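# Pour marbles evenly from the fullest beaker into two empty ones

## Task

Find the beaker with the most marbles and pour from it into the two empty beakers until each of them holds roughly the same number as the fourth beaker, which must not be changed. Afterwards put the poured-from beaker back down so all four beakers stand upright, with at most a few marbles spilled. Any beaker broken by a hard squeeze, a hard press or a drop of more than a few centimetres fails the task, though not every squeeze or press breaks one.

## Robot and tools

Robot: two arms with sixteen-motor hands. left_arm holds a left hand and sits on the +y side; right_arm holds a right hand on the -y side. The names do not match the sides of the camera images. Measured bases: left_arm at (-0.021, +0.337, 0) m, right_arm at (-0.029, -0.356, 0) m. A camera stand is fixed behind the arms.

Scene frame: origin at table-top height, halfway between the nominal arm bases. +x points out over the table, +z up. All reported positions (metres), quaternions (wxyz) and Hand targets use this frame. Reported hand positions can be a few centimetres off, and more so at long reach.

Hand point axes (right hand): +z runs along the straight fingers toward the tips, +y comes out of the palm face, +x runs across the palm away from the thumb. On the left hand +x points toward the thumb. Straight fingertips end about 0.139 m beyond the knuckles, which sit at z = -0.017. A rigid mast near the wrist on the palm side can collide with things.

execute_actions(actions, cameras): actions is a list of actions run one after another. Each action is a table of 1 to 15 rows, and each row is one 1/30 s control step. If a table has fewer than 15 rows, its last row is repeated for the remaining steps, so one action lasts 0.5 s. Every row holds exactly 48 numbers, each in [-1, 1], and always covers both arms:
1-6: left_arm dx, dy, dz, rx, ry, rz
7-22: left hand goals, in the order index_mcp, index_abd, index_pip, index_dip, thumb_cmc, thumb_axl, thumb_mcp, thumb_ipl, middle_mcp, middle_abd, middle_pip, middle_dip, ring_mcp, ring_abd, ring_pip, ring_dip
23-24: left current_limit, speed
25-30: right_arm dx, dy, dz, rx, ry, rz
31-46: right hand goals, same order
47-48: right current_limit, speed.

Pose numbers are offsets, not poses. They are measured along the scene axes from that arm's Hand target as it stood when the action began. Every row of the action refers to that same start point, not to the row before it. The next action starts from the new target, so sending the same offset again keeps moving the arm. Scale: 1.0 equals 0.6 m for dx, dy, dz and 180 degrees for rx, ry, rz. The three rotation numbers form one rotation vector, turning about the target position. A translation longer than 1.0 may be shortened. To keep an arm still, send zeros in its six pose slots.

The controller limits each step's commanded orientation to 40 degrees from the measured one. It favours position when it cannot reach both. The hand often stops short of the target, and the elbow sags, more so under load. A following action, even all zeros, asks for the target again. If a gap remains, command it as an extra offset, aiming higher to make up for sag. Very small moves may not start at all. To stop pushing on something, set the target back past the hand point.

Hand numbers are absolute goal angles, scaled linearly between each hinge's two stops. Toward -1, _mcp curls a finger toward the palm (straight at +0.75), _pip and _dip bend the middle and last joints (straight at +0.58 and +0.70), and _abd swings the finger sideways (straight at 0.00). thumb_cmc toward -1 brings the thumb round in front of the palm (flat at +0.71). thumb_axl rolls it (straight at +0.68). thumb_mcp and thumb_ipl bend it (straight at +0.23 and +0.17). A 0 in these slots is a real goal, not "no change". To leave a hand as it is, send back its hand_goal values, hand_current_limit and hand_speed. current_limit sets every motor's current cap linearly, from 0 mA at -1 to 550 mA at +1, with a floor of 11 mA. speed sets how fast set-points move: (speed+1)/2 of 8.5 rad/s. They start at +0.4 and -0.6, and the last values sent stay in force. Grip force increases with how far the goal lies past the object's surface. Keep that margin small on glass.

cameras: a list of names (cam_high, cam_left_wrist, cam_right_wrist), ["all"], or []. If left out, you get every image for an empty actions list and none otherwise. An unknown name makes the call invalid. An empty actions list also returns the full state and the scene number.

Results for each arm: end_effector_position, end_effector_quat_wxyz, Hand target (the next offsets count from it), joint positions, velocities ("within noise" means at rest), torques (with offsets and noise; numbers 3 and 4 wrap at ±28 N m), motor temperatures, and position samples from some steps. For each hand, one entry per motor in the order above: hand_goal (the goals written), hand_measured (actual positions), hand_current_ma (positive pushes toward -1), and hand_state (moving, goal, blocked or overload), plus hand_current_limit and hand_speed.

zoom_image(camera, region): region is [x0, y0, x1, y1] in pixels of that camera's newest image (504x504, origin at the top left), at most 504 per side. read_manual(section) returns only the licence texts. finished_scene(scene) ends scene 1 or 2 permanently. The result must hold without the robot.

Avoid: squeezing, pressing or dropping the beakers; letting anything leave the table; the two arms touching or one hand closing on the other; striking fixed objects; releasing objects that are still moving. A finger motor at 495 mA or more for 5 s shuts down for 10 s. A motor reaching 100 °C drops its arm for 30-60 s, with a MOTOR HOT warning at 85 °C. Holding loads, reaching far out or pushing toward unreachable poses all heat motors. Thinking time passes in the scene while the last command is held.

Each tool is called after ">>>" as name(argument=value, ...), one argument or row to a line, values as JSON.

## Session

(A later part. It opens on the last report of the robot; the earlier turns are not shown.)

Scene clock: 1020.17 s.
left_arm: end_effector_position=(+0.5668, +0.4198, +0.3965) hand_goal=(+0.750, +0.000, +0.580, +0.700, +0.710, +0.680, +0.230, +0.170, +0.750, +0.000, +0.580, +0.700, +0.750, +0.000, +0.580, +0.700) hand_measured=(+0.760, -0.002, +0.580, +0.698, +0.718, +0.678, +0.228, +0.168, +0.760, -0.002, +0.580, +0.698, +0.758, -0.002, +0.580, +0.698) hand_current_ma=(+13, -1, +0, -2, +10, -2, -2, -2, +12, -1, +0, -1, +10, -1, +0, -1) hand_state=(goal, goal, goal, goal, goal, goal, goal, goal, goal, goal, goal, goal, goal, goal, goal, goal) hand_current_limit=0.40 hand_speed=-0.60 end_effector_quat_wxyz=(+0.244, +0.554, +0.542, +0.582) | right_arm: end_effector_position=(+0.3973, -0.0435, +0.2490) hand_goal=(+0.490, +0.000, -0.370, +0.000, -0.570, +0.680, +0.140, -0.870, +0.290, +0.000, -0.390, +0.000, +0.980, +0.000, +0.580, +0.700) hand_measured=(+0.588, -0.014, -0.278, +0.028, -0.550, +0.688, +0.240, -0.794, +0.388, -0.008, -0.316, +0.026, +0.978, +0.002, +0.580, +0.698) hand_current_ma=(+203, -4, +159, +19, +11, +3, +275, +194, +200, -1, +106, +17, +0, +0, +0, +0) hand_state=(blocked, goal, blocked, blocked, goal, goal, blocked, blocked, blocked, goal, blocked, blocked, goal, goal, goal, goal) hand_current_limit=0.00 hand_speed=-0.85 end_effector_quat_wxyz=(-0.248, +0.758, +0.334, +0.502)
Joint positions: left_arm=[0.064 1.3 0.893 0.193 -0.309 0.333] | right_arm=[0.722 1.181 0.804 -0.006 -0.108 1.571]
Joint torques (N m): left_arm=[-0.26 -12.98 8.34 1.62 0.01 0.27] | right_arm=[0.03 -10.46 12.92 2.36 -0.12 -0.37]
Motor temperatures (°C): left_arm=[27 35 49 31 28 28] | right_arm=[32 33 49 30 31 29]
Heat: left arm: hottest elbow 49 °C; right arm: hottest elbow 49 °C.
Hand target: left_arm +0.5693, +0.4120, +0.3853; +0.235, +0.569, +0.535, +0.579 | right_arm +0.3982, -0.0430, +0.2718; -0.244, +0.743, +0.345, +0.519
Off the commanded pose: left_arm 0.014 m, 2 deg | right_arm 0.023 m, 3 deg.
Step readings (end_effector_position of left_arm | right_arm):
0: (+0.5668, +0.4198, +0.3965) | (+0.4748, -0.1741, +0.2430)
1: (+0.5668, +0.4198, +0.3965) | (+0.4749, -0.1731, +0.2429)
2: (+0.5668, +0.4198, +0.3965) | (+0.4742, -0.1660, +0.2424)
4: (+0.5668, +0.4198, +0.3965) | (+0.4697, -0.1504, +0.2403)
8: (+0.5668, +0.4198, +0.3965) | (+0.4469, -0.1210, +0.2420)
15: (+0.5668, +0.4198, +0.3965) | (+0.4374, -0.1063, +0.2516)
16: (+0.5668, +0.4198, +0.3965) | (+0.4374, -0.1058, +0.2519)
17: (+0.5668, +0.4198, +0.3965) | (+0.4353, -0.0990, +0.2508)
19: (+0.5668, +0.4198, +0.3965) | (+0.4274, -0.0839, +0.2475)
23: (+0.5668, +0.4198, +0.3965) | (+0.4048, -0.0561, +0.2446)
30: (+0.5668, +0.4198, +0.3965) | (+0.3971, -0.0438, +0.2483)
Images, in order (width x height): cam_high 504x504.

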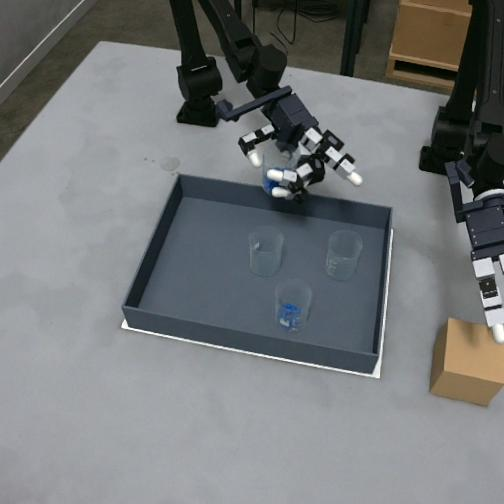

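>>> execute_actions(
  actions=[
    [[0,0,0,0,0,0,0.75,0,0.58,0.7,0.71,0.68,0.23,0.17,0.75,0,0.58,0.7,0.75,0,0.58,0.7,0.4,-0.6,0,0,0,0.0121,0.1383,0,0.49,0,-0.37,0,-0.571,0.68,0.14,-0.87,0.29,0,-0.39,0,0.98,0,0.58,0.7,0,-0.85]],
    [[0,0,0,0,0,0,0.75,0,0.58,0.7,0.71,0.68,0.23,0.17,0.75,0,0.58,0.7,0.75,0,0.58,0.7,0.4,-0.6,0,0,0,0.0121,0.1383,0,0.49,0,-0.37,0,-0.571,0.68,0.14,-0.87,0.29,0,-0.39,0,0.98,0,0.58,0.7,0,-0.85]],
  ],
  cameras=["cam_high", "cam_right_wrist"],
)

>>> zoom_image(
  camera="cam_high",
  region=[220, 110, 360, 250],
)

Scene clock: 1030.33 s.
left_arm: end_effector_position=(+0.5668, +0.4198, +0.3965) hand_goal=(+0.750, +0.000, +0.580, +0.700, +0.710, +0.680, +0.230, +0.170, +0.750, +0.000, +0.580, +0.700, +0.750, +0.000, +0.580, +0.700) hand_measured=(+0.760, -0.002, +0.580, +0.698, +0.718, +0.678, +0.228, +0.168, +0.760, -0.002, +0.580, +0.698, +0.758, -0.002, +0.580, +0.698) hand_current_ma=(+13, -1, +0, -2, +10, -2, -2, -2, +12, -1, +0, -1, +10, -1, +0, -1) hand_state=(goal, goal, goal, goal, goal, goal, goal, goal, goal, goal, goal, goal, goal, goal, goal, goal) hand_current_limit=0.40 hand_speed=-0.60 end_effector_quat_wxyz=(+0.244, +0.554, +0.542, +0.582) | right_arm: end_effector_position=(+0.3834, -0.0503, +0.2451) hand_goal=(+0.490, +0.000, -0.370, +0.000, -0.570, +0.680, +0.140, -0.870, +0.290, +0.000, -0.390, +0.000, +0.980, +0.000, +0.580, +0.700) hand_measured=(+0.588, -0.014, -0.278, +0.028, -0.550, +0.688, +0.240, -0.794, +0.388, -0.008, -0.318, +0.026, +0.974, +0.002, +0.580, +0.698) hand_current_ma=(+202, -4, +160, +19, +11, +3, +275, +194, +200, -2, +106, +17, -1, +0, +0, +0) hand_state=(blocked, goal, blocked, blocked, goal, goal, blocked, blocked, blocked, goal, blocked, blocked, goal, goal, goal, goal) hand_current_limit=0.00 hand_speed=-0.85 end_effector_quat_wxyz=(-0.383, +0.889, +0.195, +0.159)
Joint positions: left_arm=[0.064 1.3 0.893 0.193 -0.309 0.333] | right_arm=[0.533 1.369 1.276 -0.816 -0.587 1.915]
Joint torques (N m): left_arm=[-0.21 -12.98 8.32 1.62 0.01 0.28] | right_arm=[-0.44 -10.52 17.4 1.36 -0.82 0.2]
Heat: left arm: hottest elbow 49 °C; right arm: hottest elbow 49 °C.
Hand target: left_arm +0.5693, +0.4120, +0.3853; +0.235, +0.569, +0.535, +0.579 | right_arm +0.3982, -0.0430, +0.2718; -0.393, +0.883, +0.191, +0.171
Off the commanded pose: left_arm 0.014 m, 2 deg | right_arm 0.032 m, 2 deg.
Step readings (end_effector_position of left_arm | right_arm):
0: (+0.5668, +0.4198, +0.3965) | (+0.3973, -0.0435, +0.2490)
1: (+0.5668, +0.4198, +0.3965) | (+0.3971, -0.0438, +0.2483)
2: (+0.5668, +0.4198, +0.3965) | (+0.3935, -0.0426, +0.2439)
4: (+0.5668, +0.4198, +0.3965) | (+0.3844, -0.0419, +0.2321)
8: (+0.5668, +0.4198, +0.3965) | (+0.3722, -0.0471, +0.2246)
15: (+0.5668, +0.4198, +0.3965) | (+0.3831, -0.0508, +0.2511)
16: (+0.5668, +0.4198, +0.3965) | (+0.3833, -0.0499, +0.2527)
17: (+0.5668, +0.4198, +0.3965) | (+0.3802, -0.0480, +0.2521)
19: (+0.5668, +0.4198, +0.3965) | (+0.3737, -0.0438, +0.2496)
23: (+0.5668, +0.4198, +0.3965) | (+0.3798, -0.0429, +0.2506)
30: (+0.5668, +0.4198, +0.3965) | (+0.3861, -0.0504, +0.2450)
camera_calibration:
cam_right_wrist: T_world_to_cam=[[-0.367957, -0.531691, -0.762832, 0.337753], [-0.768414, -0.288083, 0.571443, 0.0976898], [-0.52359, 0.796437, -0.302557, 0.432997], [0, 0, 0, 1]] pos_world=[0.426058, -0.137132, 0.332831]
Images, in order (width x height): cam_high 504x504, cam_right_wrist 504x504.

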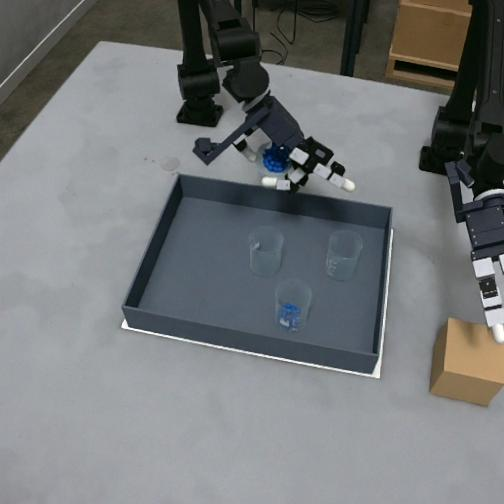

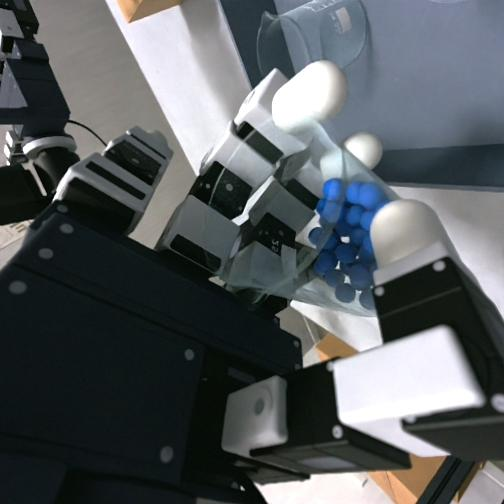

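Scaled by 3.600 from the camera's 504x504 image, which has a finer 720x720 frame.

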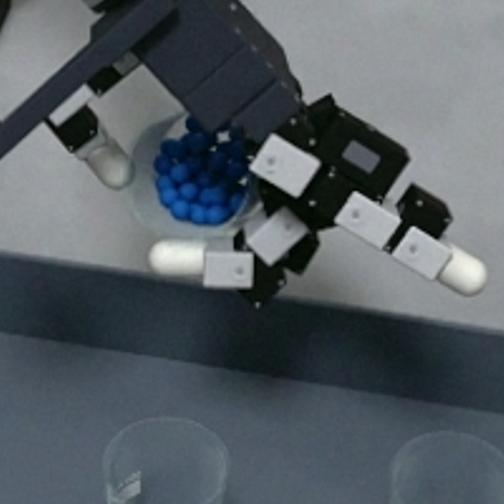

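>>> execute_actions(
  actions=[
    [[0,0,0,0,0,0,0.75,0,0.58,0.7,0.71,0.68,0.23,0.17,0.75,0,0.58,0.7,0.75,0,0.58,0.7,0.4,-0.6,0.02,0.01,-0.06,0.0048,0.0553,0,0.49,0,-0.37,0,-0.571,0.68,0.14,-0.87,0.29,0,-0.39,0,0.98,0,0.58,0.7,0,-0.85]],
    [[0,0,0,0,0,0,0.75,0,0.58,0.7,0.71,0.68,0.23,0.17,0.75,0,0.58,0.7,0.75,0,0.58,0.7,0.4,-0.6,0,0,-0.06,0,0,0,0.49,0,-0.37,0,-0.571,0.68,0.14,-0.87,0.29,0,-0.39,0,0.98,0,0.58,0.7,0,-0.85]],
  ],
  cameras=["cam_high", "cam_right_wrist"],
)

>>> zoom_image(
  camera="cam_high",
  region=[220, 130, 360, 270],
)

Scene clock: 1045.17 s.
left_arm: end_effector_position=(+0.5668, +0.4198, +0.3965) hand_goal=(+0.750, +0.000, +0.580, +0.700, +0.710, +0.680, +0.230, +0.170, +0.750, +0.000, +0.580, +0.700, +0.750, +0.000, +0.580, +0.700) hand_measured=(+0.760, -0.002, +0.580, +0.698, +0.718, +0.678, +0.228, +0.168, +0.760, -0.002, +0.580, +0.698, +0.758, -0.002, +0.580, +0.698) hand_current_ma=(+13, -1, +0, -2, +10, -2, -2, -2, +12, -1, +0, -1, +10, -1, +0, -1) hand_state=(goal, goal, goal, goal, goal, goal, goal, goal, goal, goal, goal, goal, goal, goal, goal, goal) hand_current_limit=0.40 hand_speed=-0.60 end_effector_quat_wxyz=(+0.244, +0.554, +0.542, +0.582) | right_arm: end_effector_position=(+0.4006, -0.0392, +0.2021) hand_goal=(+0.490, +0.000, -0.370, +0.000, -0.570, +0.680, +0.140, -0.870, +0.290, +0.000, -0.390, +0.000, +0.980, +0.000, +0.580, +0.700) hand_measured=(+0.588, -0.014, -0.278, +0.028, -0.550, +0.688, +0.240, -0.794, +0.388, -0.010, -0.318, +0.026, +0.972, +0.002, +0.580, +0.698) hand_current_ma=(+201, -5, +160, +19, +10, +3, +275, +194, +200, -2, +106, +17, -2, +0, +0, +0) hand_state=(blocked, goal, blocked, blocked, goal, goal, blocked, blocked, blocked, goal, blocked, blocked, goal, goal, goal, goal) hand_current_limit=0.00 hand_speed=-0.85 end_effector_quat_wxyz=(-0.406, +0.894, +0.166, +0.090)
Joint positions: left_arm=[0.064 1.3 0.893 0.193 -0.309 0.333] | right_arm=[0.495 1.509 1.329 -0.838 -0.693 1.938]
Joint torques (N m): left_arm=[-0.26 -12.92 8.32 1.61 0.01 0.28] | right_arm=[-1.14 -12.45 11.59 3.06 -0.97 0.22]
Heat: left arm: hottest elbow 49 °C; right arm: hottest elbow 52 °C.
Hand target: left_arm +0.5693, +0.4120, +0.3853; +0.235, +0.569, +0.535, +0.579 | right_arm +0.4102, -0.0370, +0.1998; -0.415, +0.892, +0.155, +0.095
Off the commanded pose: left_arm 0.014 m, 2 deg | right_arm 0.010 m, 2 deg.
Step readings (end_effector_position of left_arm | right_arm):
0: (+0.5668, +0.4198, +0.3965) | (+0.3834, -0.0503, +0.2451)
1: (+0.5668, +0.4198, +0.3965) | (+0.3835, -0.0502, +0.2450)
2: (+0.5668, +0.4198, +0.3965) | (+0.3828, -0.0488, +0.2446)
4: (+0.5668, +0.4198, +0.3965) | (+0.3833, -0.0451, +0.2428)
8: (+0.5668, +0.4198, +0.3965) | (+0.3925, -0.0375, +0.2281)
15: (+0.5668, +0.4198, +0.3965) | (+0.3953, -0.0436, +0.2020)
16: (+0.5668, +0.4198, +0.3965) | (+0.3948, -0.0436, +0.2020)
17: (+0.5668, +0.4198, +0.3965) | (+0.3946, -0.0434, +0.2021)
19: (+0.5668, +0.4198, +0.3965) | (+0.3952, -0.0424, +0.2026)
23: (+0.5668, +0.4198, +0.3965) | (+0.3995, -0.0399, +0.2039)
30: (+0.5668, +0.4198, +0.3965) | (+0.4013, -0.0388, +0.2032)
camera_calibration:
cam_right_wrist: T_world_to_cam=[[-0.478143, -0.520621, -0.707343, 0.35059], [-0.669114, -0.305759, 0.677347, 0.0768611], [-0.568917, 0.797161, -0.202158, 0.418052], [0, 0, 0, 1]] pos_world=[0.456898, -0.127229, 0.280438]
Images, in order (width x height): cam_high 504x504, cam_right_wrist 504x504.

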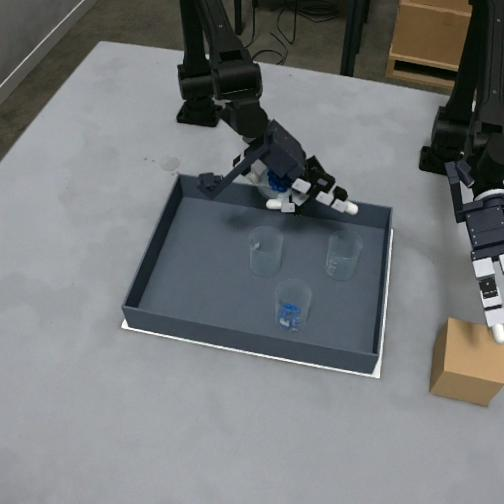

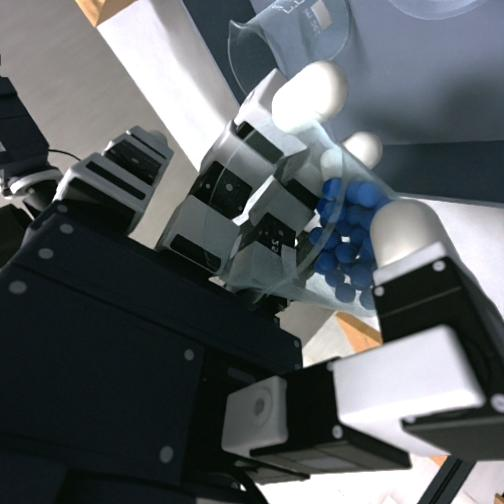

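Scaled by 3.600 from the camera's 504x504 image, which has a finer 720x720 frame.

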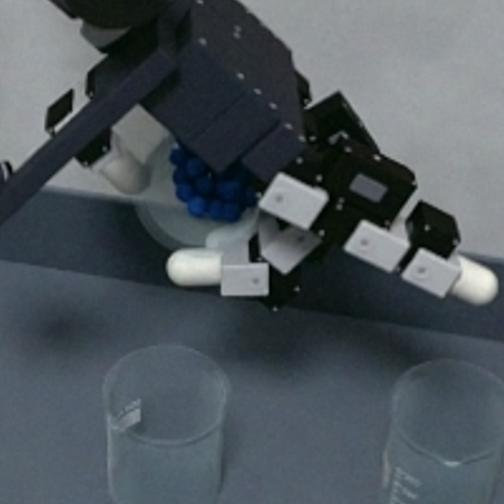

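>>> execute_actions(
  actions=[
    [[0,0,0,0,0,0,0.75,0,0.58,0.7,0.71,0.68,0.23,0.17,0.75,0,0.58,0.7,0.75,0,0.58,0.7,0.4,-0.6,0.008,-0.005,-0.05,0,0,0,0.49,0,-0.37,0,-0.571,0.68,0.14,-0.87,0.29,0,-0.39,0,0.98,0,0.58,0.7,0,-0.85]],
    [[0,0,0,0,0,0,0.75,0,0.58,0.7,0.71,0.68,0.23,0.17,0.75,0,0.58,0.7,0.75,0,0.58,0.7,0.4,-0.6,0,0,0,0.0048,0.0553,0,0.49,0,-0.37,0,-0.571,0.68,0.14,-0.87,0.29,0,-0.39,0,0.98,0,0.58,0.7,0,-0.85]],
  ],
  cameras=["cam_high", "cam_right_wrist"],
)

>>> zoom_image(
  camera="cam_high",
  region=[220, 150, 360, 290],
)

Scene clock: 1072.97 s.
left_arm: end_effector_position=(+0.5668, +0.4198, +0.3965) hand_goal=(+0.750, +0.000, +0.580, +0.700, +0.710, +0.680, +0.230, +0.170, +0.750, +0.000, +0.580, +0.700, +0.750, +0.000, +0.580, +0.700) hand_measured=(+0.760, -0.002, +0.580, +0.698, +0.718, +0.678, +0.228, +0.168, +0.760, -0.002, +0.580, +0.698, +0.758, -0.002, +0.580, +0.698) hand_current_ma=(+13, -1, +0, -2, +10, -2, -2, -2, +12, -1, +0, -1, +10, -1, +0, -1) hand_state=(goal, goal, goal, goal, goal, goal, goal, goal, goal, goal, goal, goal, goal, goal, goal, goal) hand_current_limit=0.40 hand_speed=-0.60 end_effector_quat_wxyz=(+0.244, +0.554, +0.542, +0.582) | right_arm: end_effector_position=(+0.3983, -0.0457, +0.1491) hand_goal=(+0.490, +0.000, -0.370, +0.000, -0.570, +0.680, +0.140, -0.870, +0.290, +0.000, -0.390, +0.000, +0.980, +0.000, +0.580, +0.700) hand_measured=(+0.588, -0.016, -0.278, +0.028, -0.550, +0.688, +0.240, -0.794, +0.388, -0.010, -0.318, +0.026, +0.972, +0.002, +0.580, +0.698) hand_current_ma=(+199, -5, +160, +19, +10, +3, +275, +194, +200, -2, +106, +17, -2, +0, +0, +0) hand_state=(blocked, goal, blocked, blocked, goal, goal, blocked, blocked, blocked, goal, blocked, blocked, goal, goal, goal, goal) hand_current_limit=0.00 hand_speed=-0.85 end_effector_quat_wxyz=(-0.423, +0.897, +0.126, +0.010)
Joint positions: left_arm=[0.064 1.3 0.893 0.193 -0.309 0.333] | right_arm=[0.451 1.619 1.328 -0.871 -0.795 1.952]
Joint torques (N m): left_arm=[-0.26 -12.92 8.34 1.61 0.01 0.27] | right_arm=[-1.03 -14.04 15.83 0.79 -1.2 0.28]
Heat: left arm: hottest elbow 49 °C; right arm: hottest elbow 48 °C.
Hand target: left_arm +0.5693, +0.4120, +0.3853; +0.235, +0.569, +0.535, +0.579 | right_arm +0.4149, -0.0400, +0.1698; -0.433, +0.893, +0.117, +0.018
Off the commanded pose: left_arm 0.014 m, 2 deg | right_arm 0.027 m, 2 deg.
Step readings (end_effector_position of left_arm | right_arm):
0: (+0.5668, +0.4198, +0.3965) | (+0.4006, -0.0392, +0.2021)
1: (+0.5668, +0.4198, +0.3965) | (+0.4007, -0.0394, +0.2019)
2: (+0.5668, +0.4198, +0.3965) | (+0.4012, -0.0393, +0.2007)
4: (+0.5668, +0.4198, +0.3965) | (+0.4026, -0.0383, +0.1971)
8: (+0.5668, +0.4198, +0.3965) | (+0.4016, -0.0400, +0.1814)
15: (+0.5668, +0.4198, +0.3965) | (+0.4017, -0.0416, +0.1659)
16: (+0.5668, +0.4198, +0.3965) | (+0.4017, -0.0415, +0.1660)
17: (+0.5668, +0.4198, +0.3965) | (+0.4004, -0.0399, +0.1660)
19: (+0.5668, +0.4198, +0.3965) | (+0.3968, -0.0381, +0.1657)
23: (+0.5668, +0.4198, +0.3965) | (+0.3975, -0.0419, +0.1571)
30: (+0.5668, +0.4198, +0.3965) | (+0.3965, -0.0473, +0.1446)
camera_calibration:
cam_right_wrist: T_world_to_cam=[[-0.601442, -0.512291, -0.613045, 0.344032], [-0.537175, -0.308682, 0.784958, 0.0405365], [-0.591363, 0.80142, -0.0895357, 0.40361], [0, 0, 0, 1]] pos_world=[0.467371, -0.134704, 0.215225]
Images, in order (width x height): cam_high 504x504, cam_right_wrist 504x504.

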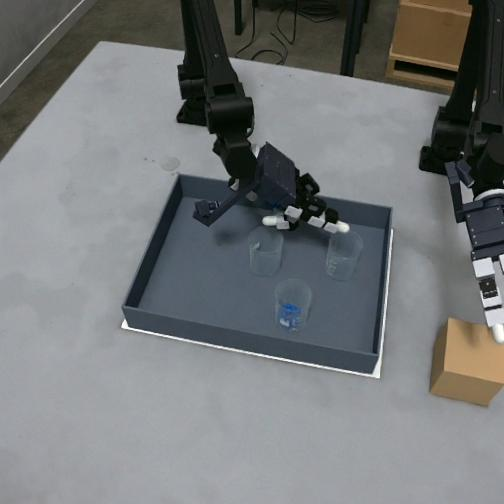

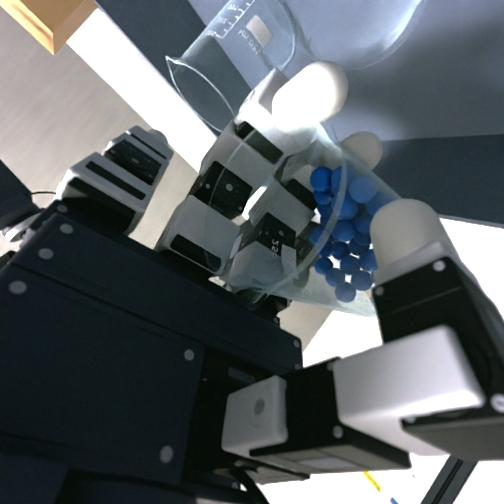

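Scaled by 3.600 from the camera's 504x504 image, which has a finer 720x720 frame.

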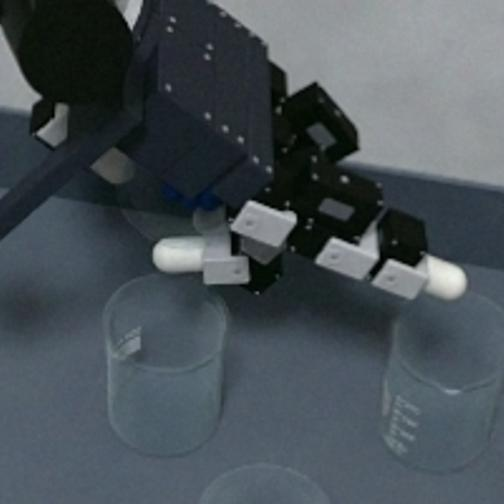

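>>> execute_actions(
  actions=[
    [[0,0,0,0,0,0,0.75,0,0.58,0.7,0.71,0.68,0.23,0.17,0.75,0,0.58,0.7,0.75,0,0.58,0.7,0.4,-0.6,0,0.007,0.033,0.0024,0.0277,0,0.49,0,-0.37,0,-0.571,0.68,0.14,-0.87,0.29,0,-0.39,0,0.98,0,0.58,0.7,0,-0.85]],
    [[0,0,0,0,0,0,0.75,0,0.58,0.7,0.71,0.68,0.23,0.17,0.75,0,0.58,0.7,0.75,0,0.58,0.7,0.4,-0.6,0,0,0,0.0024,0.0277,0,0.49,0,-0.37,0,-0.571,0.68,0.14,-0.87,0.29,0,-0.39,0,0.98,0,0.58,0.7,0,-0.85]],
  ],
  cameras=["cam_high", "cam_right_wrist"],
)

>>> zoom_image(
  camera="cam_high",
  region=[220, 150, 360, 290],
)

Scene clock: 1091.20 s.
left_arm: end_effector_position=(+0.5668, +0.4198, +0.3965) hand_goal=(+0.750, +0.000, +0.580, +0.700, +0.710, +0.680, +0.230, +0.170, +0.750, +0.000, +0.580, +0.700, +0.750, +0.000, +0.580, +0.700) hand_measured=(+0.760, -0.002, +0.580, +0.698, +0.718, +0.678, +0.228, +0.168, +0.760, -0.002, +0.580, +0.698, +0.758, -0.002, +0.580, +0.698) hand_current_ma=(+13, -1, +0, -2, +10, -2, -2, -2, +12, -1, +0, -1, +10, -1, +0, -1) hand_state=(goal, goal, goal, goal, goal, goal, goal, goal, goal, goal, goal, goal, goal, goal, goal, goal) hand_current_limit=0.40 hand_speed=-0.60 end_effector_quat_wxyz=(+0.244, +0.554, +0.542, +0.582) | right_arm: end_effector_position=(+0.3991, -0.0400, +0.1727) hand_goal=(+0.490, +0.000, -0.370, +0.000, -0.570, +0.680, +0.140, -0.870, +0.290, +0.000, -0.390, +0.000, +0.980, +0.000, +0.580, +0.700) hand_measured=(+0.588, -0.016, -0.278, +0.028, -0.552, +0.688, +0.240, -0.794, +0.388, -0.010, -0.318, +0.026, +0.972, +0.002, +0.580, +0.698) hand_current_ma=(+198, -5, +160, +19, +10, +3, +275, +194, +200, -2, +106, +17, -2, +0, +0, +0) hand_state=(blocked, goal, blocked, blocked, goal, goal, blocked, blocked, blocked, goal, blocked, blocked, goal, goal, goal, goal) hand_current_limit=0.00 hand_speed=-0.85 end_effector_quat_wxyz=(-0.439, +0.892, +0.089, -0.063)
Joint positions: left_arm=[0.064 1.3 0.893 0.193 -0.309 0.333] | right_arm=[0.43 1.699 1.484 -1.075 -0.887 1.97]
Joint torques (N m): left_arm=[-0.26 -12.98 8.32 1.62 0.02 0.28] | right_arm=[-1.26 -15.09 15.68 0.46 -1.4 0.29]
Heat: left arm: hottest elbow 49 °C; right arm: hottest elbow 50 °C.
Hand target: left_arm +0.5693, +0.4120, +0.3853; +0.235, +0.569, +0.535, +0.579 | right_arm +0.4150, -0.0358, +0.1898; -0.449, +0.888, +0.079, -0.059
Off the commanded pose: left_arm 0.014 m, 2 deg | right_arm 0.024 m, 2 deg.
Step readings (end_effector_position of left_arm | right_arm):
0: (+0.5668, +0.4198, +0.3965) | (+0.3983, -0.0457, +0.1491)
1: (+0.5668, +0.4198, +0.3965) | (+0.3985, -0.0458, +0.1495)
2: (+0.5668, +0.4198, +0.3965) | (+0.3974, -0.0457, +0.1508)
4: (+0.5668, +0.4198, +0.3965) | (+0.3948, -0.0450, +0.1556)
8: (+0.5668, +0.4198, +0.3965) | (+0.3975, -0.0407, +0.1686)
15: (+0.5668, +0.4198, +0.3965) | (+0.3998, -0.0385, +0.1789)
16: (+0.5668, +0.4198, +0.3965) | (+0.3994, -0.0387, +0.1786)
17: (+0.5668, +0.4198, +0.3965) | (+0.3982, -0.0383, +0.1785)
19: (+0.5668, +0.4198, +0.3965) | (+0.3963, -0.0373, +0.1781)
23: (+0.5668, +0.4198, +0.3965) | (+0.3990, -0.0373, +0.1745)
30: (+0.5668, +0.4198, +0.3965) | (+0.3983, -0.0410, +0.1697)
camera_calibration:
cam_right_wrist: T_world_to_cam=[[-0.696882, -0.50179, -0.512408, 0.383024], [-0.400115, -0.320926, 0.858437, -0.0437044], [-0.595201, 0.803252, 0.0228732, 0.383772], [0, 0, 0, 1]] pos_world=[0.477857, -0.130094, 0.225004]
Images, in order (width x height): cam_high 504x504, cam_right_wrist 504x504.

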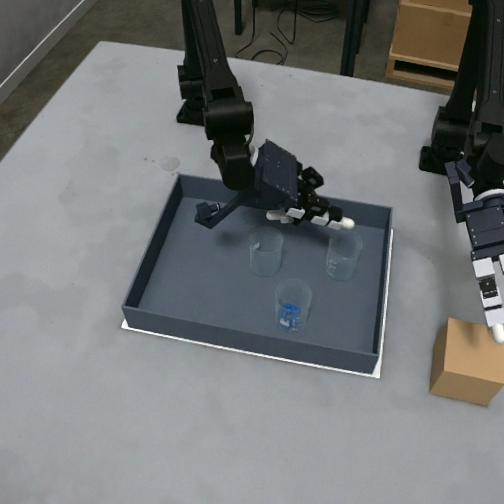

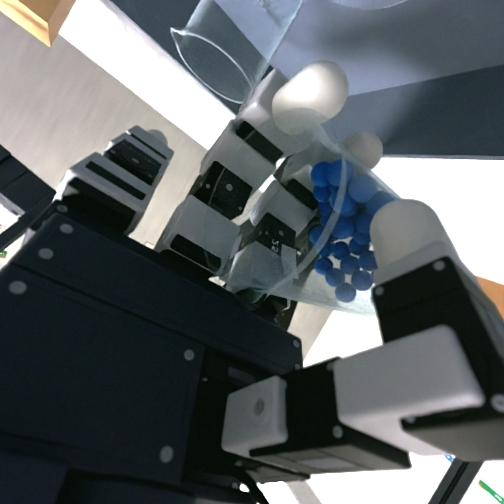

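Scaled by 3.600 from the camera's 504x504 image, which has a finer 720x720 frame.

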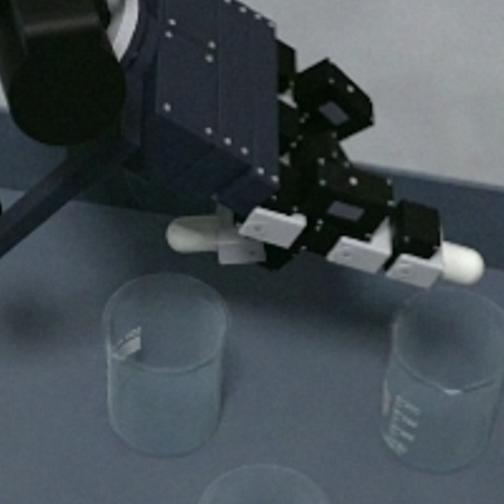

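>>> execute_actions(
  actions=[
    [[0,0,0,0,0,0,0.75,0,0.58,0.7,0.71,0.68,0.23,0.17,0.75,0,0.58,0.7,0.75,0,0.58,0.7,0.4,-0.6,0,-0.003,-0.01,0.0024,0.0277,0,0.49,0,-0.37,0,-0.571,0.68,0.14,-0.87,0.29,0,-0.39,0,0.98,0,0.58,0.7,0,-0.85]],
  ],
  cameras=["cam_high", "cam_right_wrist"],
)

>>> zoom_image(
  camera="cam_high",
  region=[220, 180, 320, 280],
)

>>> zoom_image(
  camera="cam_right_wrist",
  region=[170, 60, 430, 320],
)

Scene clock: 1102.30 s.
left_arm: end_effector_position=(+0.5668, +0.4198, +0.3965) hand_goal=(+0.750, +0.000, +0.580, +0.700, +0.710, +0.680, +0.230, +0.170, +0.750, +0.000, +0.580, +0.700, +0.750, +0.000, +0.580, +0.700) hand_measured=(+0.760, -0.002, +0.580, +0.698, +0.718, +0.678, +0.228, +0.168, +0.760, -0.002, +0.580, +0.698, +0.758, -0.002, +0.580, +0.698) hand_current_ma=(+13, -1, +0, -2, +10, -2, -2, -2, +12, -1, +0, -1, +10, -1, +0, -1) hand_state=(goal, goal, goal, goal, goal, goal, goal, goal, goal, goal, goal, goal, goal, goal, goal, goal) hand_current_limit=0.40 hand_speed=-0.60 end_effector_quat_wxyz=(+0.244, +0.554, +0.542, +0.582) | right_arm: end_effector_position=(+0.3990, -0.0413, +0.1681) hand_goal=(+0.490, +0.000, -0.370, +0.000, -0.570, +0.680, +0.140, -0.870, +0.290, +0.000, -0.390, +0.000, +0.980, +0.000, +0.580, +0.700) hand_measured=(+0.586, -0.016, -0.278, +0.028, -0.552, +0.688, +0.242, -0.794, +0.388, -0.010, -0.318, +0.026, +0.972, +0.002, +0.580, +0.698) hand_current_ma=(+196, -5, +160, +19, +9, +3, +275, +194, +200, -3, +106, +17, -2, +0, +0, +0) hand_state=(blocked, goal, blocked, blocked, goal, goal, blocked, blocked, blocked, goal, blocked, blocked, goal, goal, goal, goal) hand_current_limit=0.00 hand_speed=-0.85 end_effector_quat_wxyz=(-0.445, +0.887, +0.067, -0.102)
Joint positions: left_arm=[0.064 1.3 0.893 0.193 -0.309 0.333] | right_arm=[0.413 1.749 1.528 -1.148 -0.934 1.97]
Joint torques (N m): left_arm=[-0.26 -12.98 8.32 1.63 0.01 0.28] | right_arm=[-1.2 -15.5 15.45 0.34 -1.49 0.26]
Heat: left arm: hottest elbow 49 °C; right arm: hottest elbow 52 °C.
Hand target: left_arm +0.5693, +0.4120, +0.3853; +0.235, +0.569, +0.535, +0.579 | right_arm +0.4150, -0.0376, +0.1837; -0.455, +0.883, +0.060, -0.097
Off the commanded pose: left_arm 0.014 m, 2 deg | right_arm 0.023 m, 2 deg.
Step readings (end_effector_position of left_arm | right_arm):
0: (+0.5668, +0.4198, +0.3965) | (+0.3991, -0.0400, +0.1727)
1: (+0.5668, +0.4198, +0.3965) | (+0.3993, -0.0401, +0.1725)
2: (+0.5668, +0.4198, +0.3965) | (+0.3980, -0.0396, +0.1732)
4: (+0.5668, +0.4198, +0.3965) | (+0.3964, -0.0381, +0.1750)
8: (+0.5668, +0.4198, +0.3965) | (+0.3988, -0.0383, +0.1734)
15: (+0.5668, +0.4198, +0.3965) | (+0.3987, -0.0418, +0.1663)
camera_calibration:
cam_right_wrist: T_world_to_cam=[[-0.742879, -0.495181, -0.450474, 0.388125], [-0.323228, -0.323956, 0.889144, -0.0762279], [-0.586221, 0.806131, 0.0806036, 0.371744], [0, 0, 0, 1]] pos_world=[0.481614, -0.132177, 0.212654]
Images, in order (width x height): cam_high 504x504, cam_right_wrist 504x504.

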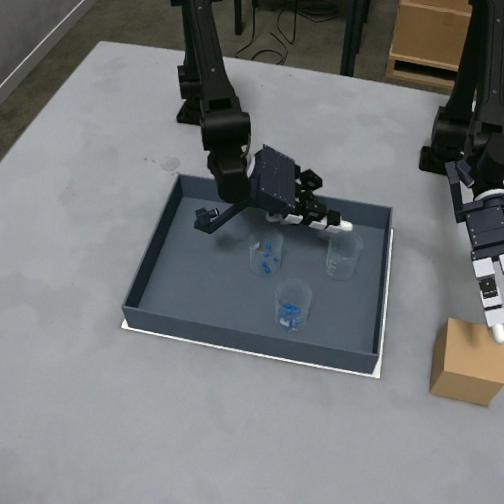

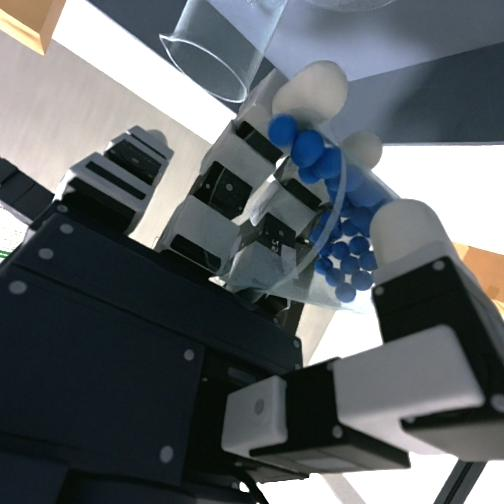

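Scaled by 5.040 from the camera's 504x504 image, which has a finer 720x720 frame.

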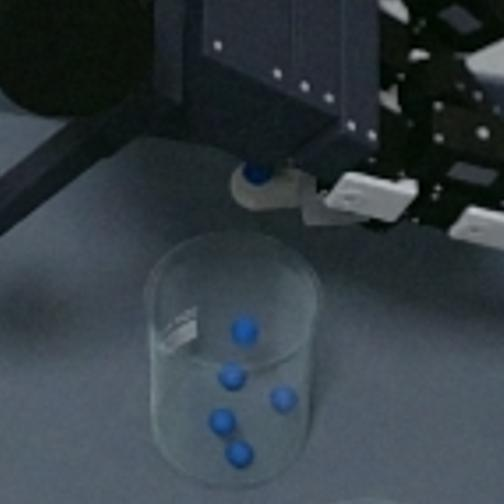

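Scaled by 1.938 from the camera's 504x504 image, which has a finer 720x720 frame.

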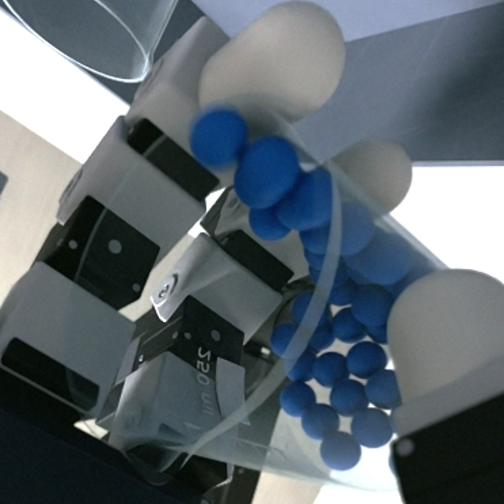

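>>> execute_actions(
  actions=[],
)

>>> zoom_image(
  camera="cam_high",
  region=[220, 180, 320, 280],
)

Scene clock: 1108.40 s.
left_arm: end_effector_position=(+0.5668, +0.4198, +0.3965) hand_goal=(+0.750, +0.000, +0.580, +0.700, +0.710, +0.680, +0.230, +0.170, +0.750, +0.000, +0.580, +0.700, +0.750, +0.000, +0.580, +0.700) hand_measured=(+0.760, -0.002, +0.580, +0.698, +0.718, +0.678, +0.228, +0.168, +0.760, -0.002, +0.580, +0.698, +0.758, -0.002, +0.580, +0.698) hand_current_ma=(+13, -1, +0, -2, +10, -2, -2, -2, +12, -1, +0, -1, +10, -1, +0, -1) hand_state=(goal, goal, goal, goal, goal, goal, goal, goal, goal, goal, goal, goal, goal, goal, goal, goal) hand_current_limit=0.40 hand_speed=-0.60 end_effector_quat_wxyz=(+0.244, +0.554, +0.542, +0.582) | right_arm: end_effector_position=(+0.3990, -0.0413, +0.1681) hand_goal=(+0.490, +0.000, -0.370, +0.000, -0.570, +0.680, +0.140, -0.870, +0.290, +0.000, -0.390, +0.000, +0.980, +0.000, +0.580, +0.700) hand_measured=(+0.586, -0.016, -0.278, +0.028, -0.552, +0.688, +0.242, -0.794, +0.388, -0.010, -0.318, +0.026, +0.972, +0.002, +0.580, +0.698) hand_current_ma=(+196, -5, +160, +19, +9, +3, +275, +194, +200, -3, +106, +17, -2, +0, +0, +0) hand_state=(blocked, goal, blocked, blocked, goal, goal, blocked, blocked, blocked, goal, blocked, blocked, goal, goal, goal, goal) hand_current_limit=0.00 hand_speed=-0.85 end_effector_quat_wxyz=(-0.445, +0.887, +0.067, -0.102)
Joint positions: left_arm=[0.064 1.3 0.893 0.193 -0.309 0.333] | right_arm=[0.413 1.749 1.528 -1.148 -0.934 1.97]
Joint velocities: within noise
Joint torques (N m): left_arm=[-0.21 -12.92 8.34 1.62 0.01 0.28] | right_arm=[-1.03 -15.68 15.41 0.2 -1.46 0.26]
Motor temperatures (°C): left_arm=[27 35 49 31 28 28] | right_arm=[32 33 52 30 33 29]
Heat: left arm: hottest elbow 49 °C; right arm: hottest elbow 52 °C.
Hand target: left_arm +0.5693, +0.4120, +0.3853; +0.235, +0.569, +0.535, +0.579 | right_arm +0.4150, -0.0376, +0.1837; -0.455, +0.883, +0.060, -0.097
Off the commanded pose: left_arm 0.014 m, 2 deg | right_arm 0.023 m, 2 deg.
camera_calibration:
cam_left_wrist: T_world_to_cam=[[0.00355331, -0.488388, -0.872619, 0.517462], [-0.939074, 0.298289, -0.170771, 0.430999], [0.343696, 0.820061, -0.457573, -0.236177], [0, 0, 0, 1]] pos_world=[0.484075, 0.31784, 0.417081]
cam_right_wrist: T_world_to_cam=[[-0.742879, -0.495181, -0.450474, 0.388125], [-0.323228, -0.323956, 0.889144, -0.0762279], [-0.586221, 0.806131, 0.0806036, 0.371744], [0, 0, 0, 1]] pos_world=[0.481614, -0.132177, 0.212654]

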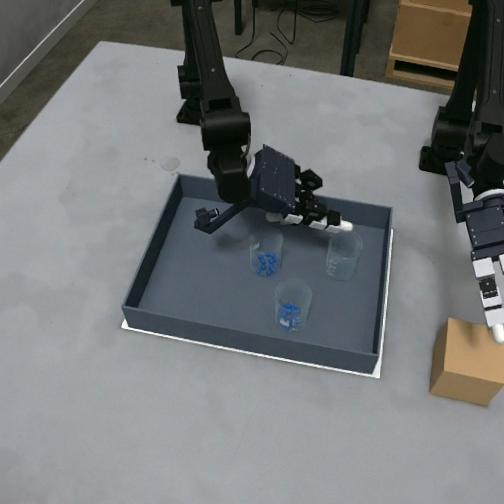

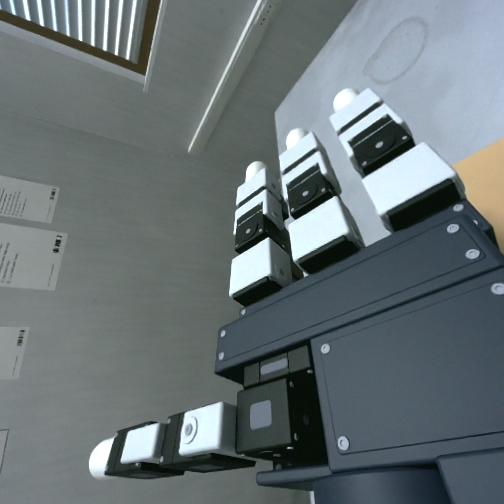

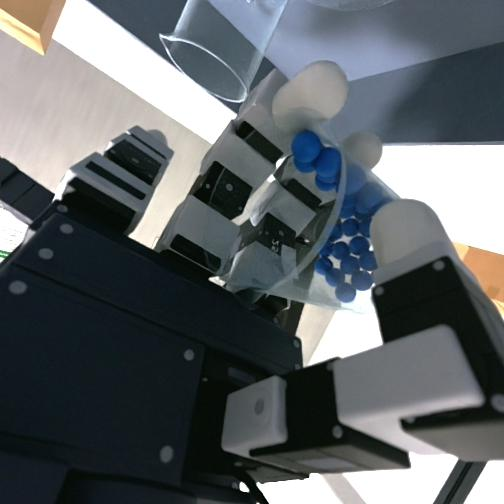

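Scaled by 5.040 from the camera's 504x504 image, which has a finer 720x720 frame.

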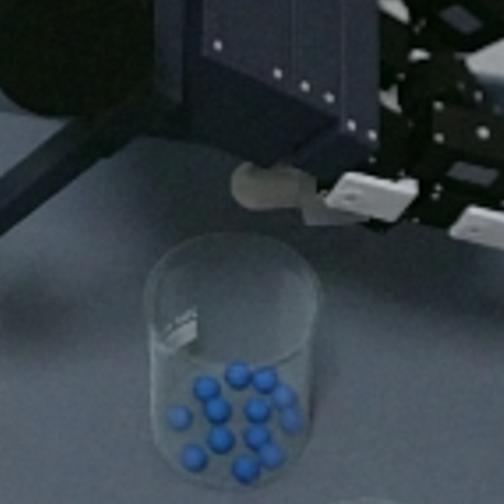

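>>> execute_actions(
  actions=[
    [[0,0,0,0,0,0,0.75,0,0.58,0.7,0.71,0.68,0.23,0.17,0.75,0,0.58,0.7,0.75,0,0.58,0.7,0.4,-0.6,0,0,0.01,-0.0096,-0.1106,0,0.49,0,-0.37,0,-0.571,0.68,0.14,-0.87,0.29,0,-0.39,0,0.98,0,0.58,0.7,0,-0.85]],
    [[0,0,0,0,0,0,0.75,0,0.58,0.7,0.71,0.68,0.23,0.17,0.75,0,0.58,0.7,0.75,0,0.58,0.7,0.4,-0.6,0,0,0.08,-0.0072,-0.083,0,0.49,0,-0.37,0,-0.571,0.68,0.14,-0.87,0.29,0,-0.39,0,0.98,0,0.58,0.7,0,-0.85]],
    [[0,0,0,0,0,0,0.75,0,0.58,0.7,0.71,0.68,0.23,0.17,0.75,0,0.58,0.7,0.75,0,0.58,0.7,0.4,-0.6,0,0,0.08,-0.0024,-0.0277,0,0.49,0,-0.37,0,-0.571,0.68,0.14,-0.87,0.29,0,-0.39,0,0.98,0,0.58,0.7,0,-0.85]],
  ],
  cameras=["cam_high", "cam_right_wrist"],
)

>>> zoom_image(
  camera="cam_high",
  region=[235, 220, 295, 280],
)

>>> zoom_image(
  camera="cam_high",
  region=[265, 275, 325, 335],
)

Scene clock: 1125.37 s.
left_arm: end_effector_position=(+0.5668, +0.4198, +0.3965) hand_goal=(+0.750, +0.000, +0.580, +0.700, +0.710, +0.680, +0.230, +0.170, +0.750, +0.000, +0.580, +0.700, +0.750, +0.000, +0.580, +0.700) hand_measured=(+0.760, -0.002, +0.580, +0.698, +0.718, +0.678, +0.228, +0.168, +0.760, -0.002, +0.580, +0.698, +0.758, -0.002, +0.580, +0.698) hand_current_ma=(+13, -1, +0, -2, +10, -2, -2, -2, +12, -1, +0, -1, +10, -1, +0, -1) hand_state=(goal, goal, goal, goal, goal, goal, goal, goal, goal, goal, goal, goal, goal, goal, goal, goal) hand_current_limit=0.40 hand_speed=-0.60 end_effector_quat_wxyz=(+0.244, +0.554, +0.542, +0.582) | right_arm: end_effector_position=(+0.4094, -0.0503, +0.2478) hand_goal=(+0.490, +0.000, -0.370, +0.000, -0.570, +0.680, +0.140, -0.870, +0.290, +0.000, -0.390, +0.000, +0.980, +0.000, +0.580, +0.700) hand_measured=(+0.586, -0.016, -0.278, +0.026, -0.552, +0.688, +0.242, -0.794, +0.388, -0.010, -0.318, +0.026, +0.972, +0.002, +0.580, +0.698) hand_current_ma=(+192, -5, +159, +18, +8, +3, +275, +194, +200, -3, +106, +17, -3, +0, +0, +0) hand_state=(blocked, goal, blocked, blocked, goal, goal, blocked, blocked, blocked, goal, blocked, blocked, goal, goal, goal, goal) hand_current_limit=0.00 hand_speed=-0.85 end_effector_quat_wxyz=(-0.372, +0.892, +0.185, +0.180)
Joint positions: left_arm=[0.064 1.3 0.893 0.193 -0.309 0.333] | right_arm=[0.519 1.408 1.318 -0.793 -0.552 1.918]
Joint torques (N m): left_arm=[-0.21 -12.98 8.32 1.61 0.01 0.28] | right_arm=[0.97 -13.98 16.38 1.54 -0.37 -0.12]
Heat: left arm: hottest elbow 49 °C; right arm: hottest elbow 53 °C.
Hand target: left_arm +0.5693, +0.4120, +0.3853; +0.235, +0.569, +0.535, +0.579 | right_arm +0.4150, -0.0376, +0.2856; -0.381, +0.876, +0.208, +0.208
Off the commanded pose: left_arm 0.014 m, 2 deg | right_arm 0.040 m, 5 deg.
Step readings (end_effector_position of left_arm | right_arm):
0: (+0.5668, +0.4198, +0.3965) | (+0.3990, -0.0413, +0.1681)
1: (+0.5668, +0.4198, +0.3965) | (+0.3991, -0.0415, +0.1679)
2: (+0.5668, +0.4198, +0.3965) | (+0.4018, -0.0435, +0.1668)
4: (+0.5668, +0.4198, +0.3965) | (+0.4121, -0.0473, +0.1613)
8: (+0.5668, +0.4198, +0.3965) | (+0.4149, -0.0531, +0.1625)
15: (+0.5668, +0.4198, +0.3965) | (+0.4132, -0.0470, +0.1831)
16: (+0.5668, +0.4198, +0.3965) | (+0.4139, -0.0465, +0.1841)
17: (+0.5668, +0.4198, +0.3965) | (+0.4156, -0.0480, +0.1843)
19: (+0.5668, +0.4198, +0.3965) | (+0.4187, -0.0527, +0.1845)
23: (+0.5668, +0.4198, +0.3965) | (+0.4106, -0.0540, +0.1991)
30: (+0.5668, +0.4198, +0.3965) | (+0.4090, -0.0471, +0.2308)
31: (+0.5668, +0.4198, +0.3965) | (+0.4092, -0.0472, +0.2310)
32: (+0.5668, +0.4198, +0.3965) | (+0.4097, -0.0477, +0.2309)
34: (+0.5668, +0.4198, +0.3965) | (+0.4106, -0.0482, +0.2303)
38: (+0.5668, +0.4198, +0.3965) | (+0.4114, -0.0496, +0.2351)
45: (+0.5668, +0.4198, +0.3965) | (+0.4094, -0.0505, +0.2476)
camera_calibration:
cam_right_wrist: T_world_to_cam=[[-0.362726, -0.525263, -0.769759, 0.349288], [-0.797296, -0.252706, 0.548142, 0.135517], [-0.482441, 0.812551, -0.327126, 0.437443], [0, 0, 0, 1]] pos_world=[0.445784, -0.137731, 0.337685]
Images, in order (width x height): cam_high 504x504, cam_right_wrist 504x504.

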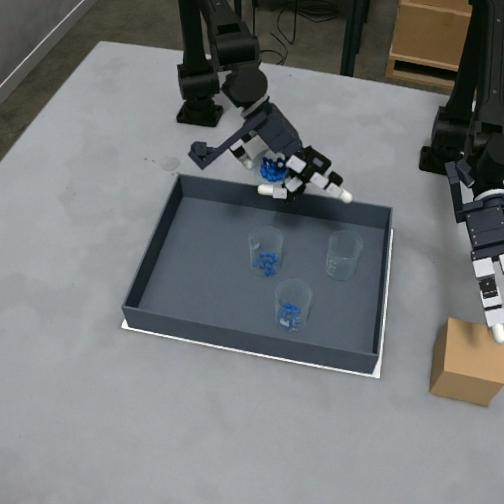

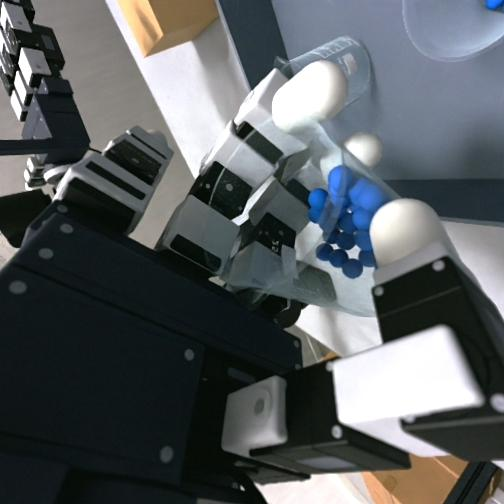

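Scaled by 8.400 from the camera's 504x504 image, which has a finer 720x720 frame.

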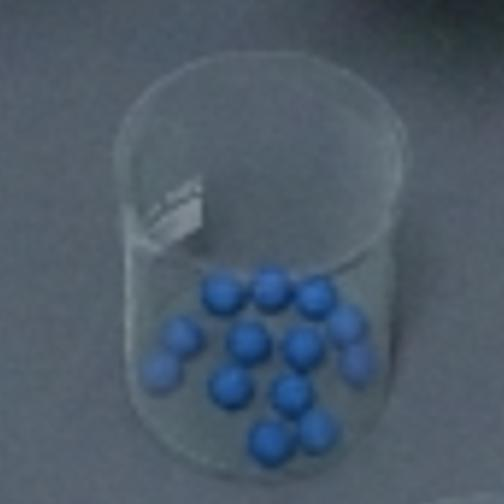

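Scaled by 8.400 from the camera's 504x504 image, which has a finer 720x720 frame.

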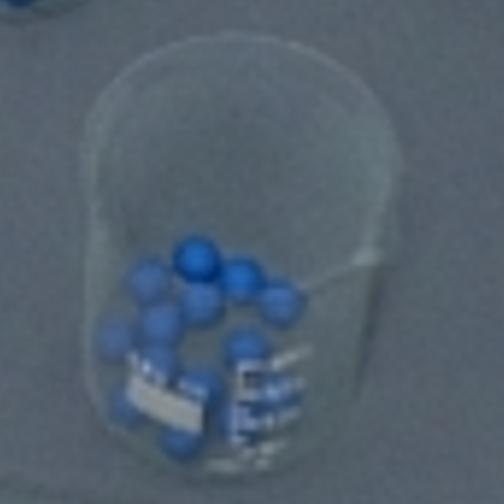

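>>> execute_actions(
  actions=[
    [[0,0,0,0,0,0,0.75,0,0.58,0.7,0.71,0.68,0.23,0.17,0.75,0,0.58,0.7,0.75,0,0.58,0.7,0.4,-0.6,-0.042,0.13,0,0,0,0.05,0.49,0,-0.37,0,-0.571,0.68,0.14,-0.87,0.29,0,-0.39,0,0.98,0,0.58,0.7,0,-0.85]],
    [[0,0,0,0,0,0,0.75,0,0.58,0.7,0.71,0.68,0.23,0.17,0.75,0,0.58,0.7,0.75,0,0.58,0.7,0.4,-0.6,-0.042,0.13,0,0,0,0.05,0.49,0,-0.37,0,-0.571,0.68,0.14,-0.87,0.29,0,-0.39,0,0.98,0,0.58,0.7,0,-0.85]],
  ],
  cameras=["cam_high", "cam_right_wrist"],
)

>>> zoom_image(
  camera="cam_high",
  region=[280, 130, 420, 270],
)

Scene clock: 1151.90 s.
left_arm: end_effector_position=(+0.5668, +0.4198, +0.3965) hand_goal=(+0.750, +0.000, +0.580, +0.700, +0.710, +0.680, +0.230, +0.170, +0.750, +0.000, +0.580, +0.700, +0.750, +0.000, +0.580, +0.700) hand_measured=(+0.760, -0.002, +0.580, +0.698, +0.718, +0.678, +0.228, +0.168, +0.760, -0.002, +0.580, +0.698, +0.758, -0.002, +0.580, +0.698) hand_current_ma=(+13, -1, +0, -2, +10, -2, -2, -2, +12, -1, +0, -1, +10, -1, +0, -1) hand_state=(goal, goal, goal, goal, goal, goal, goal, goal, goal, goal, goal, goal, goal, goal, goal, goal) hand_current_limit=0.40 hand_speed=-0.60 end_effector_quat_wxyz=(+0.244, +0.554, +0.542, +0.582) | right_arm: end_effector_position=(+0.3503, +0.1067, +0.2610) hand_goal=(+0.490, +0.000, -0.370, +0.000, -0.570, +0.680, +0.140, -0.870, +0.290, +0.000, -0.390, +0.000, +0.980, +0.000, +0.580, +0.700) hand_measured=(+0.586, -0.016, -0.278, +0.026, -0.552, +0.688, +0.242, -0.794, +0.388, -0.010, -0.318, +0.026, +0.972, +0.002, +0.580, +0.698) hand_current_ma=(+190, -5, +159, +17, +8, +3, +275, +193, +199, -3, +106, +17, -3, +0, +0, +0) hand_state=(blocked, goal, blocked, blocked, goal, goal, blocked, blocked, blocked, goal, blocked, blocked, goal, goal, goal, goal) hand_current_limit=0.00 hand_speed=-0.85 end_effector_quat_wxyz=(-0.402, +0.844, +0.332, +0.127)
Joint positions: left_arm=[0.064 1.3 0.893 0.193 -0.309 0.333] | right_arm=[0.792 1.564 1.518 -0.839 -0.588 1.864]
Joint torques (N m): left_arm=[-0.26 -12.92 8.34 1.62 0.02 0.28] | right_arm=[-0.38 -14.04 17.31 1.43 -0.53 -0.13]
Heat: left arm: hottest elbow 49 °C; right arm: hottest elbow 52 °C.
Hand target: left_arm +0.5693, +0.4120, +0.3853; +0.235, +0.569, +0.535, +0.579 | right_arm +0.3646, +0.1184, +0.2857; -0.409, +0.833, +0.343, +0.146
Off the commanded pose: left_arm 0.014 m, 2 deg | right_arm 0.031 m, 3 deg.
Step readings (end_effector_position of left_arm | right_arm):
0: (+0.5668, +0.4198, +0.3965) | (+0.4094, -0.0503, +0.2478)
1: (+0.5668, +0.4198, +0.3965) | (+0.4093, -0.0500, +0.2478)
2: (+0.5668, +0.4198, +0.3965) | (+0.4086, -0.0484, +0.2482)
4: (+0.5668, +0.4198, +0.3965) | (+0.4025, -0.0372, +0.2505)
8: (+0.5668, +0.4198, +0.3965) | (+0.3816, +0.0036, +0.2599)
15: (+0.5668, +0.4198, +0.3965) | (+0.3702, +0.0329, +0.2653)
16: (+0.5668, +0.4198, +0.3965) | (+0.3708, +0.0330, +0.2644)
17: (+0.5668, +0.4198, +0.3965) | (+0.3704, +0.0352, +0.2639)
19: (+0.5668, +0.4198, +0.3965) | (+0.3705, +0.0457, +0.2642)
23: (+0.5668, +0.4198, +0.3965) | (+0.3645, +0.0804, +0.2638)
30: (+0.5668, +0.4198, +0.3965) | (+0.3482, +0.1048, +0.2555)
camera_calibration:
cam_right_wrist: T_world_to_cam=[[-0.158325, -0.59899, -0.784948, 0.360639], [-0.681159, -0.509258, 0.526003, 0.113365], [-0.714811, 0.617954, -0.32738, 0.387994], [0, 0, 0, 1]] pos_world=[0.41166, 0.0339889, 0.350474]
Images, in order (width x height): cam_high 504x504, cam_right_wrist 504x504.

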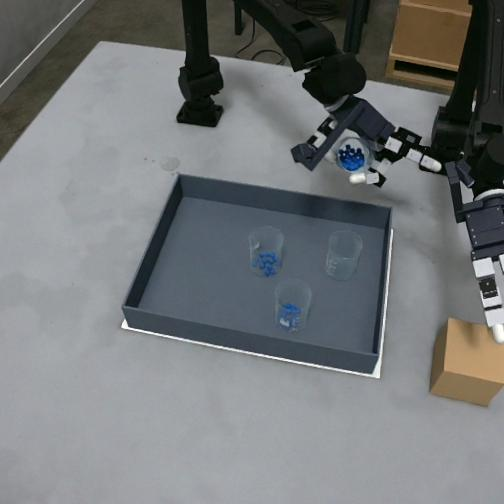

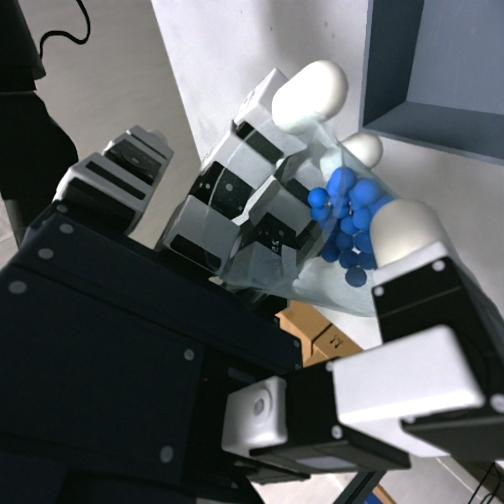

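Scaled by 3.600 from the camera's 504x504 image, which has a finer 720x720 frame.

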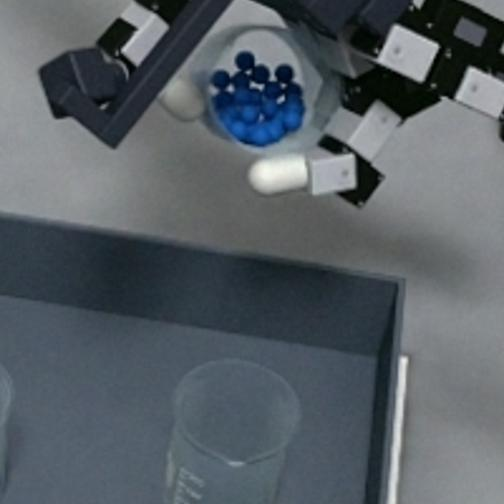

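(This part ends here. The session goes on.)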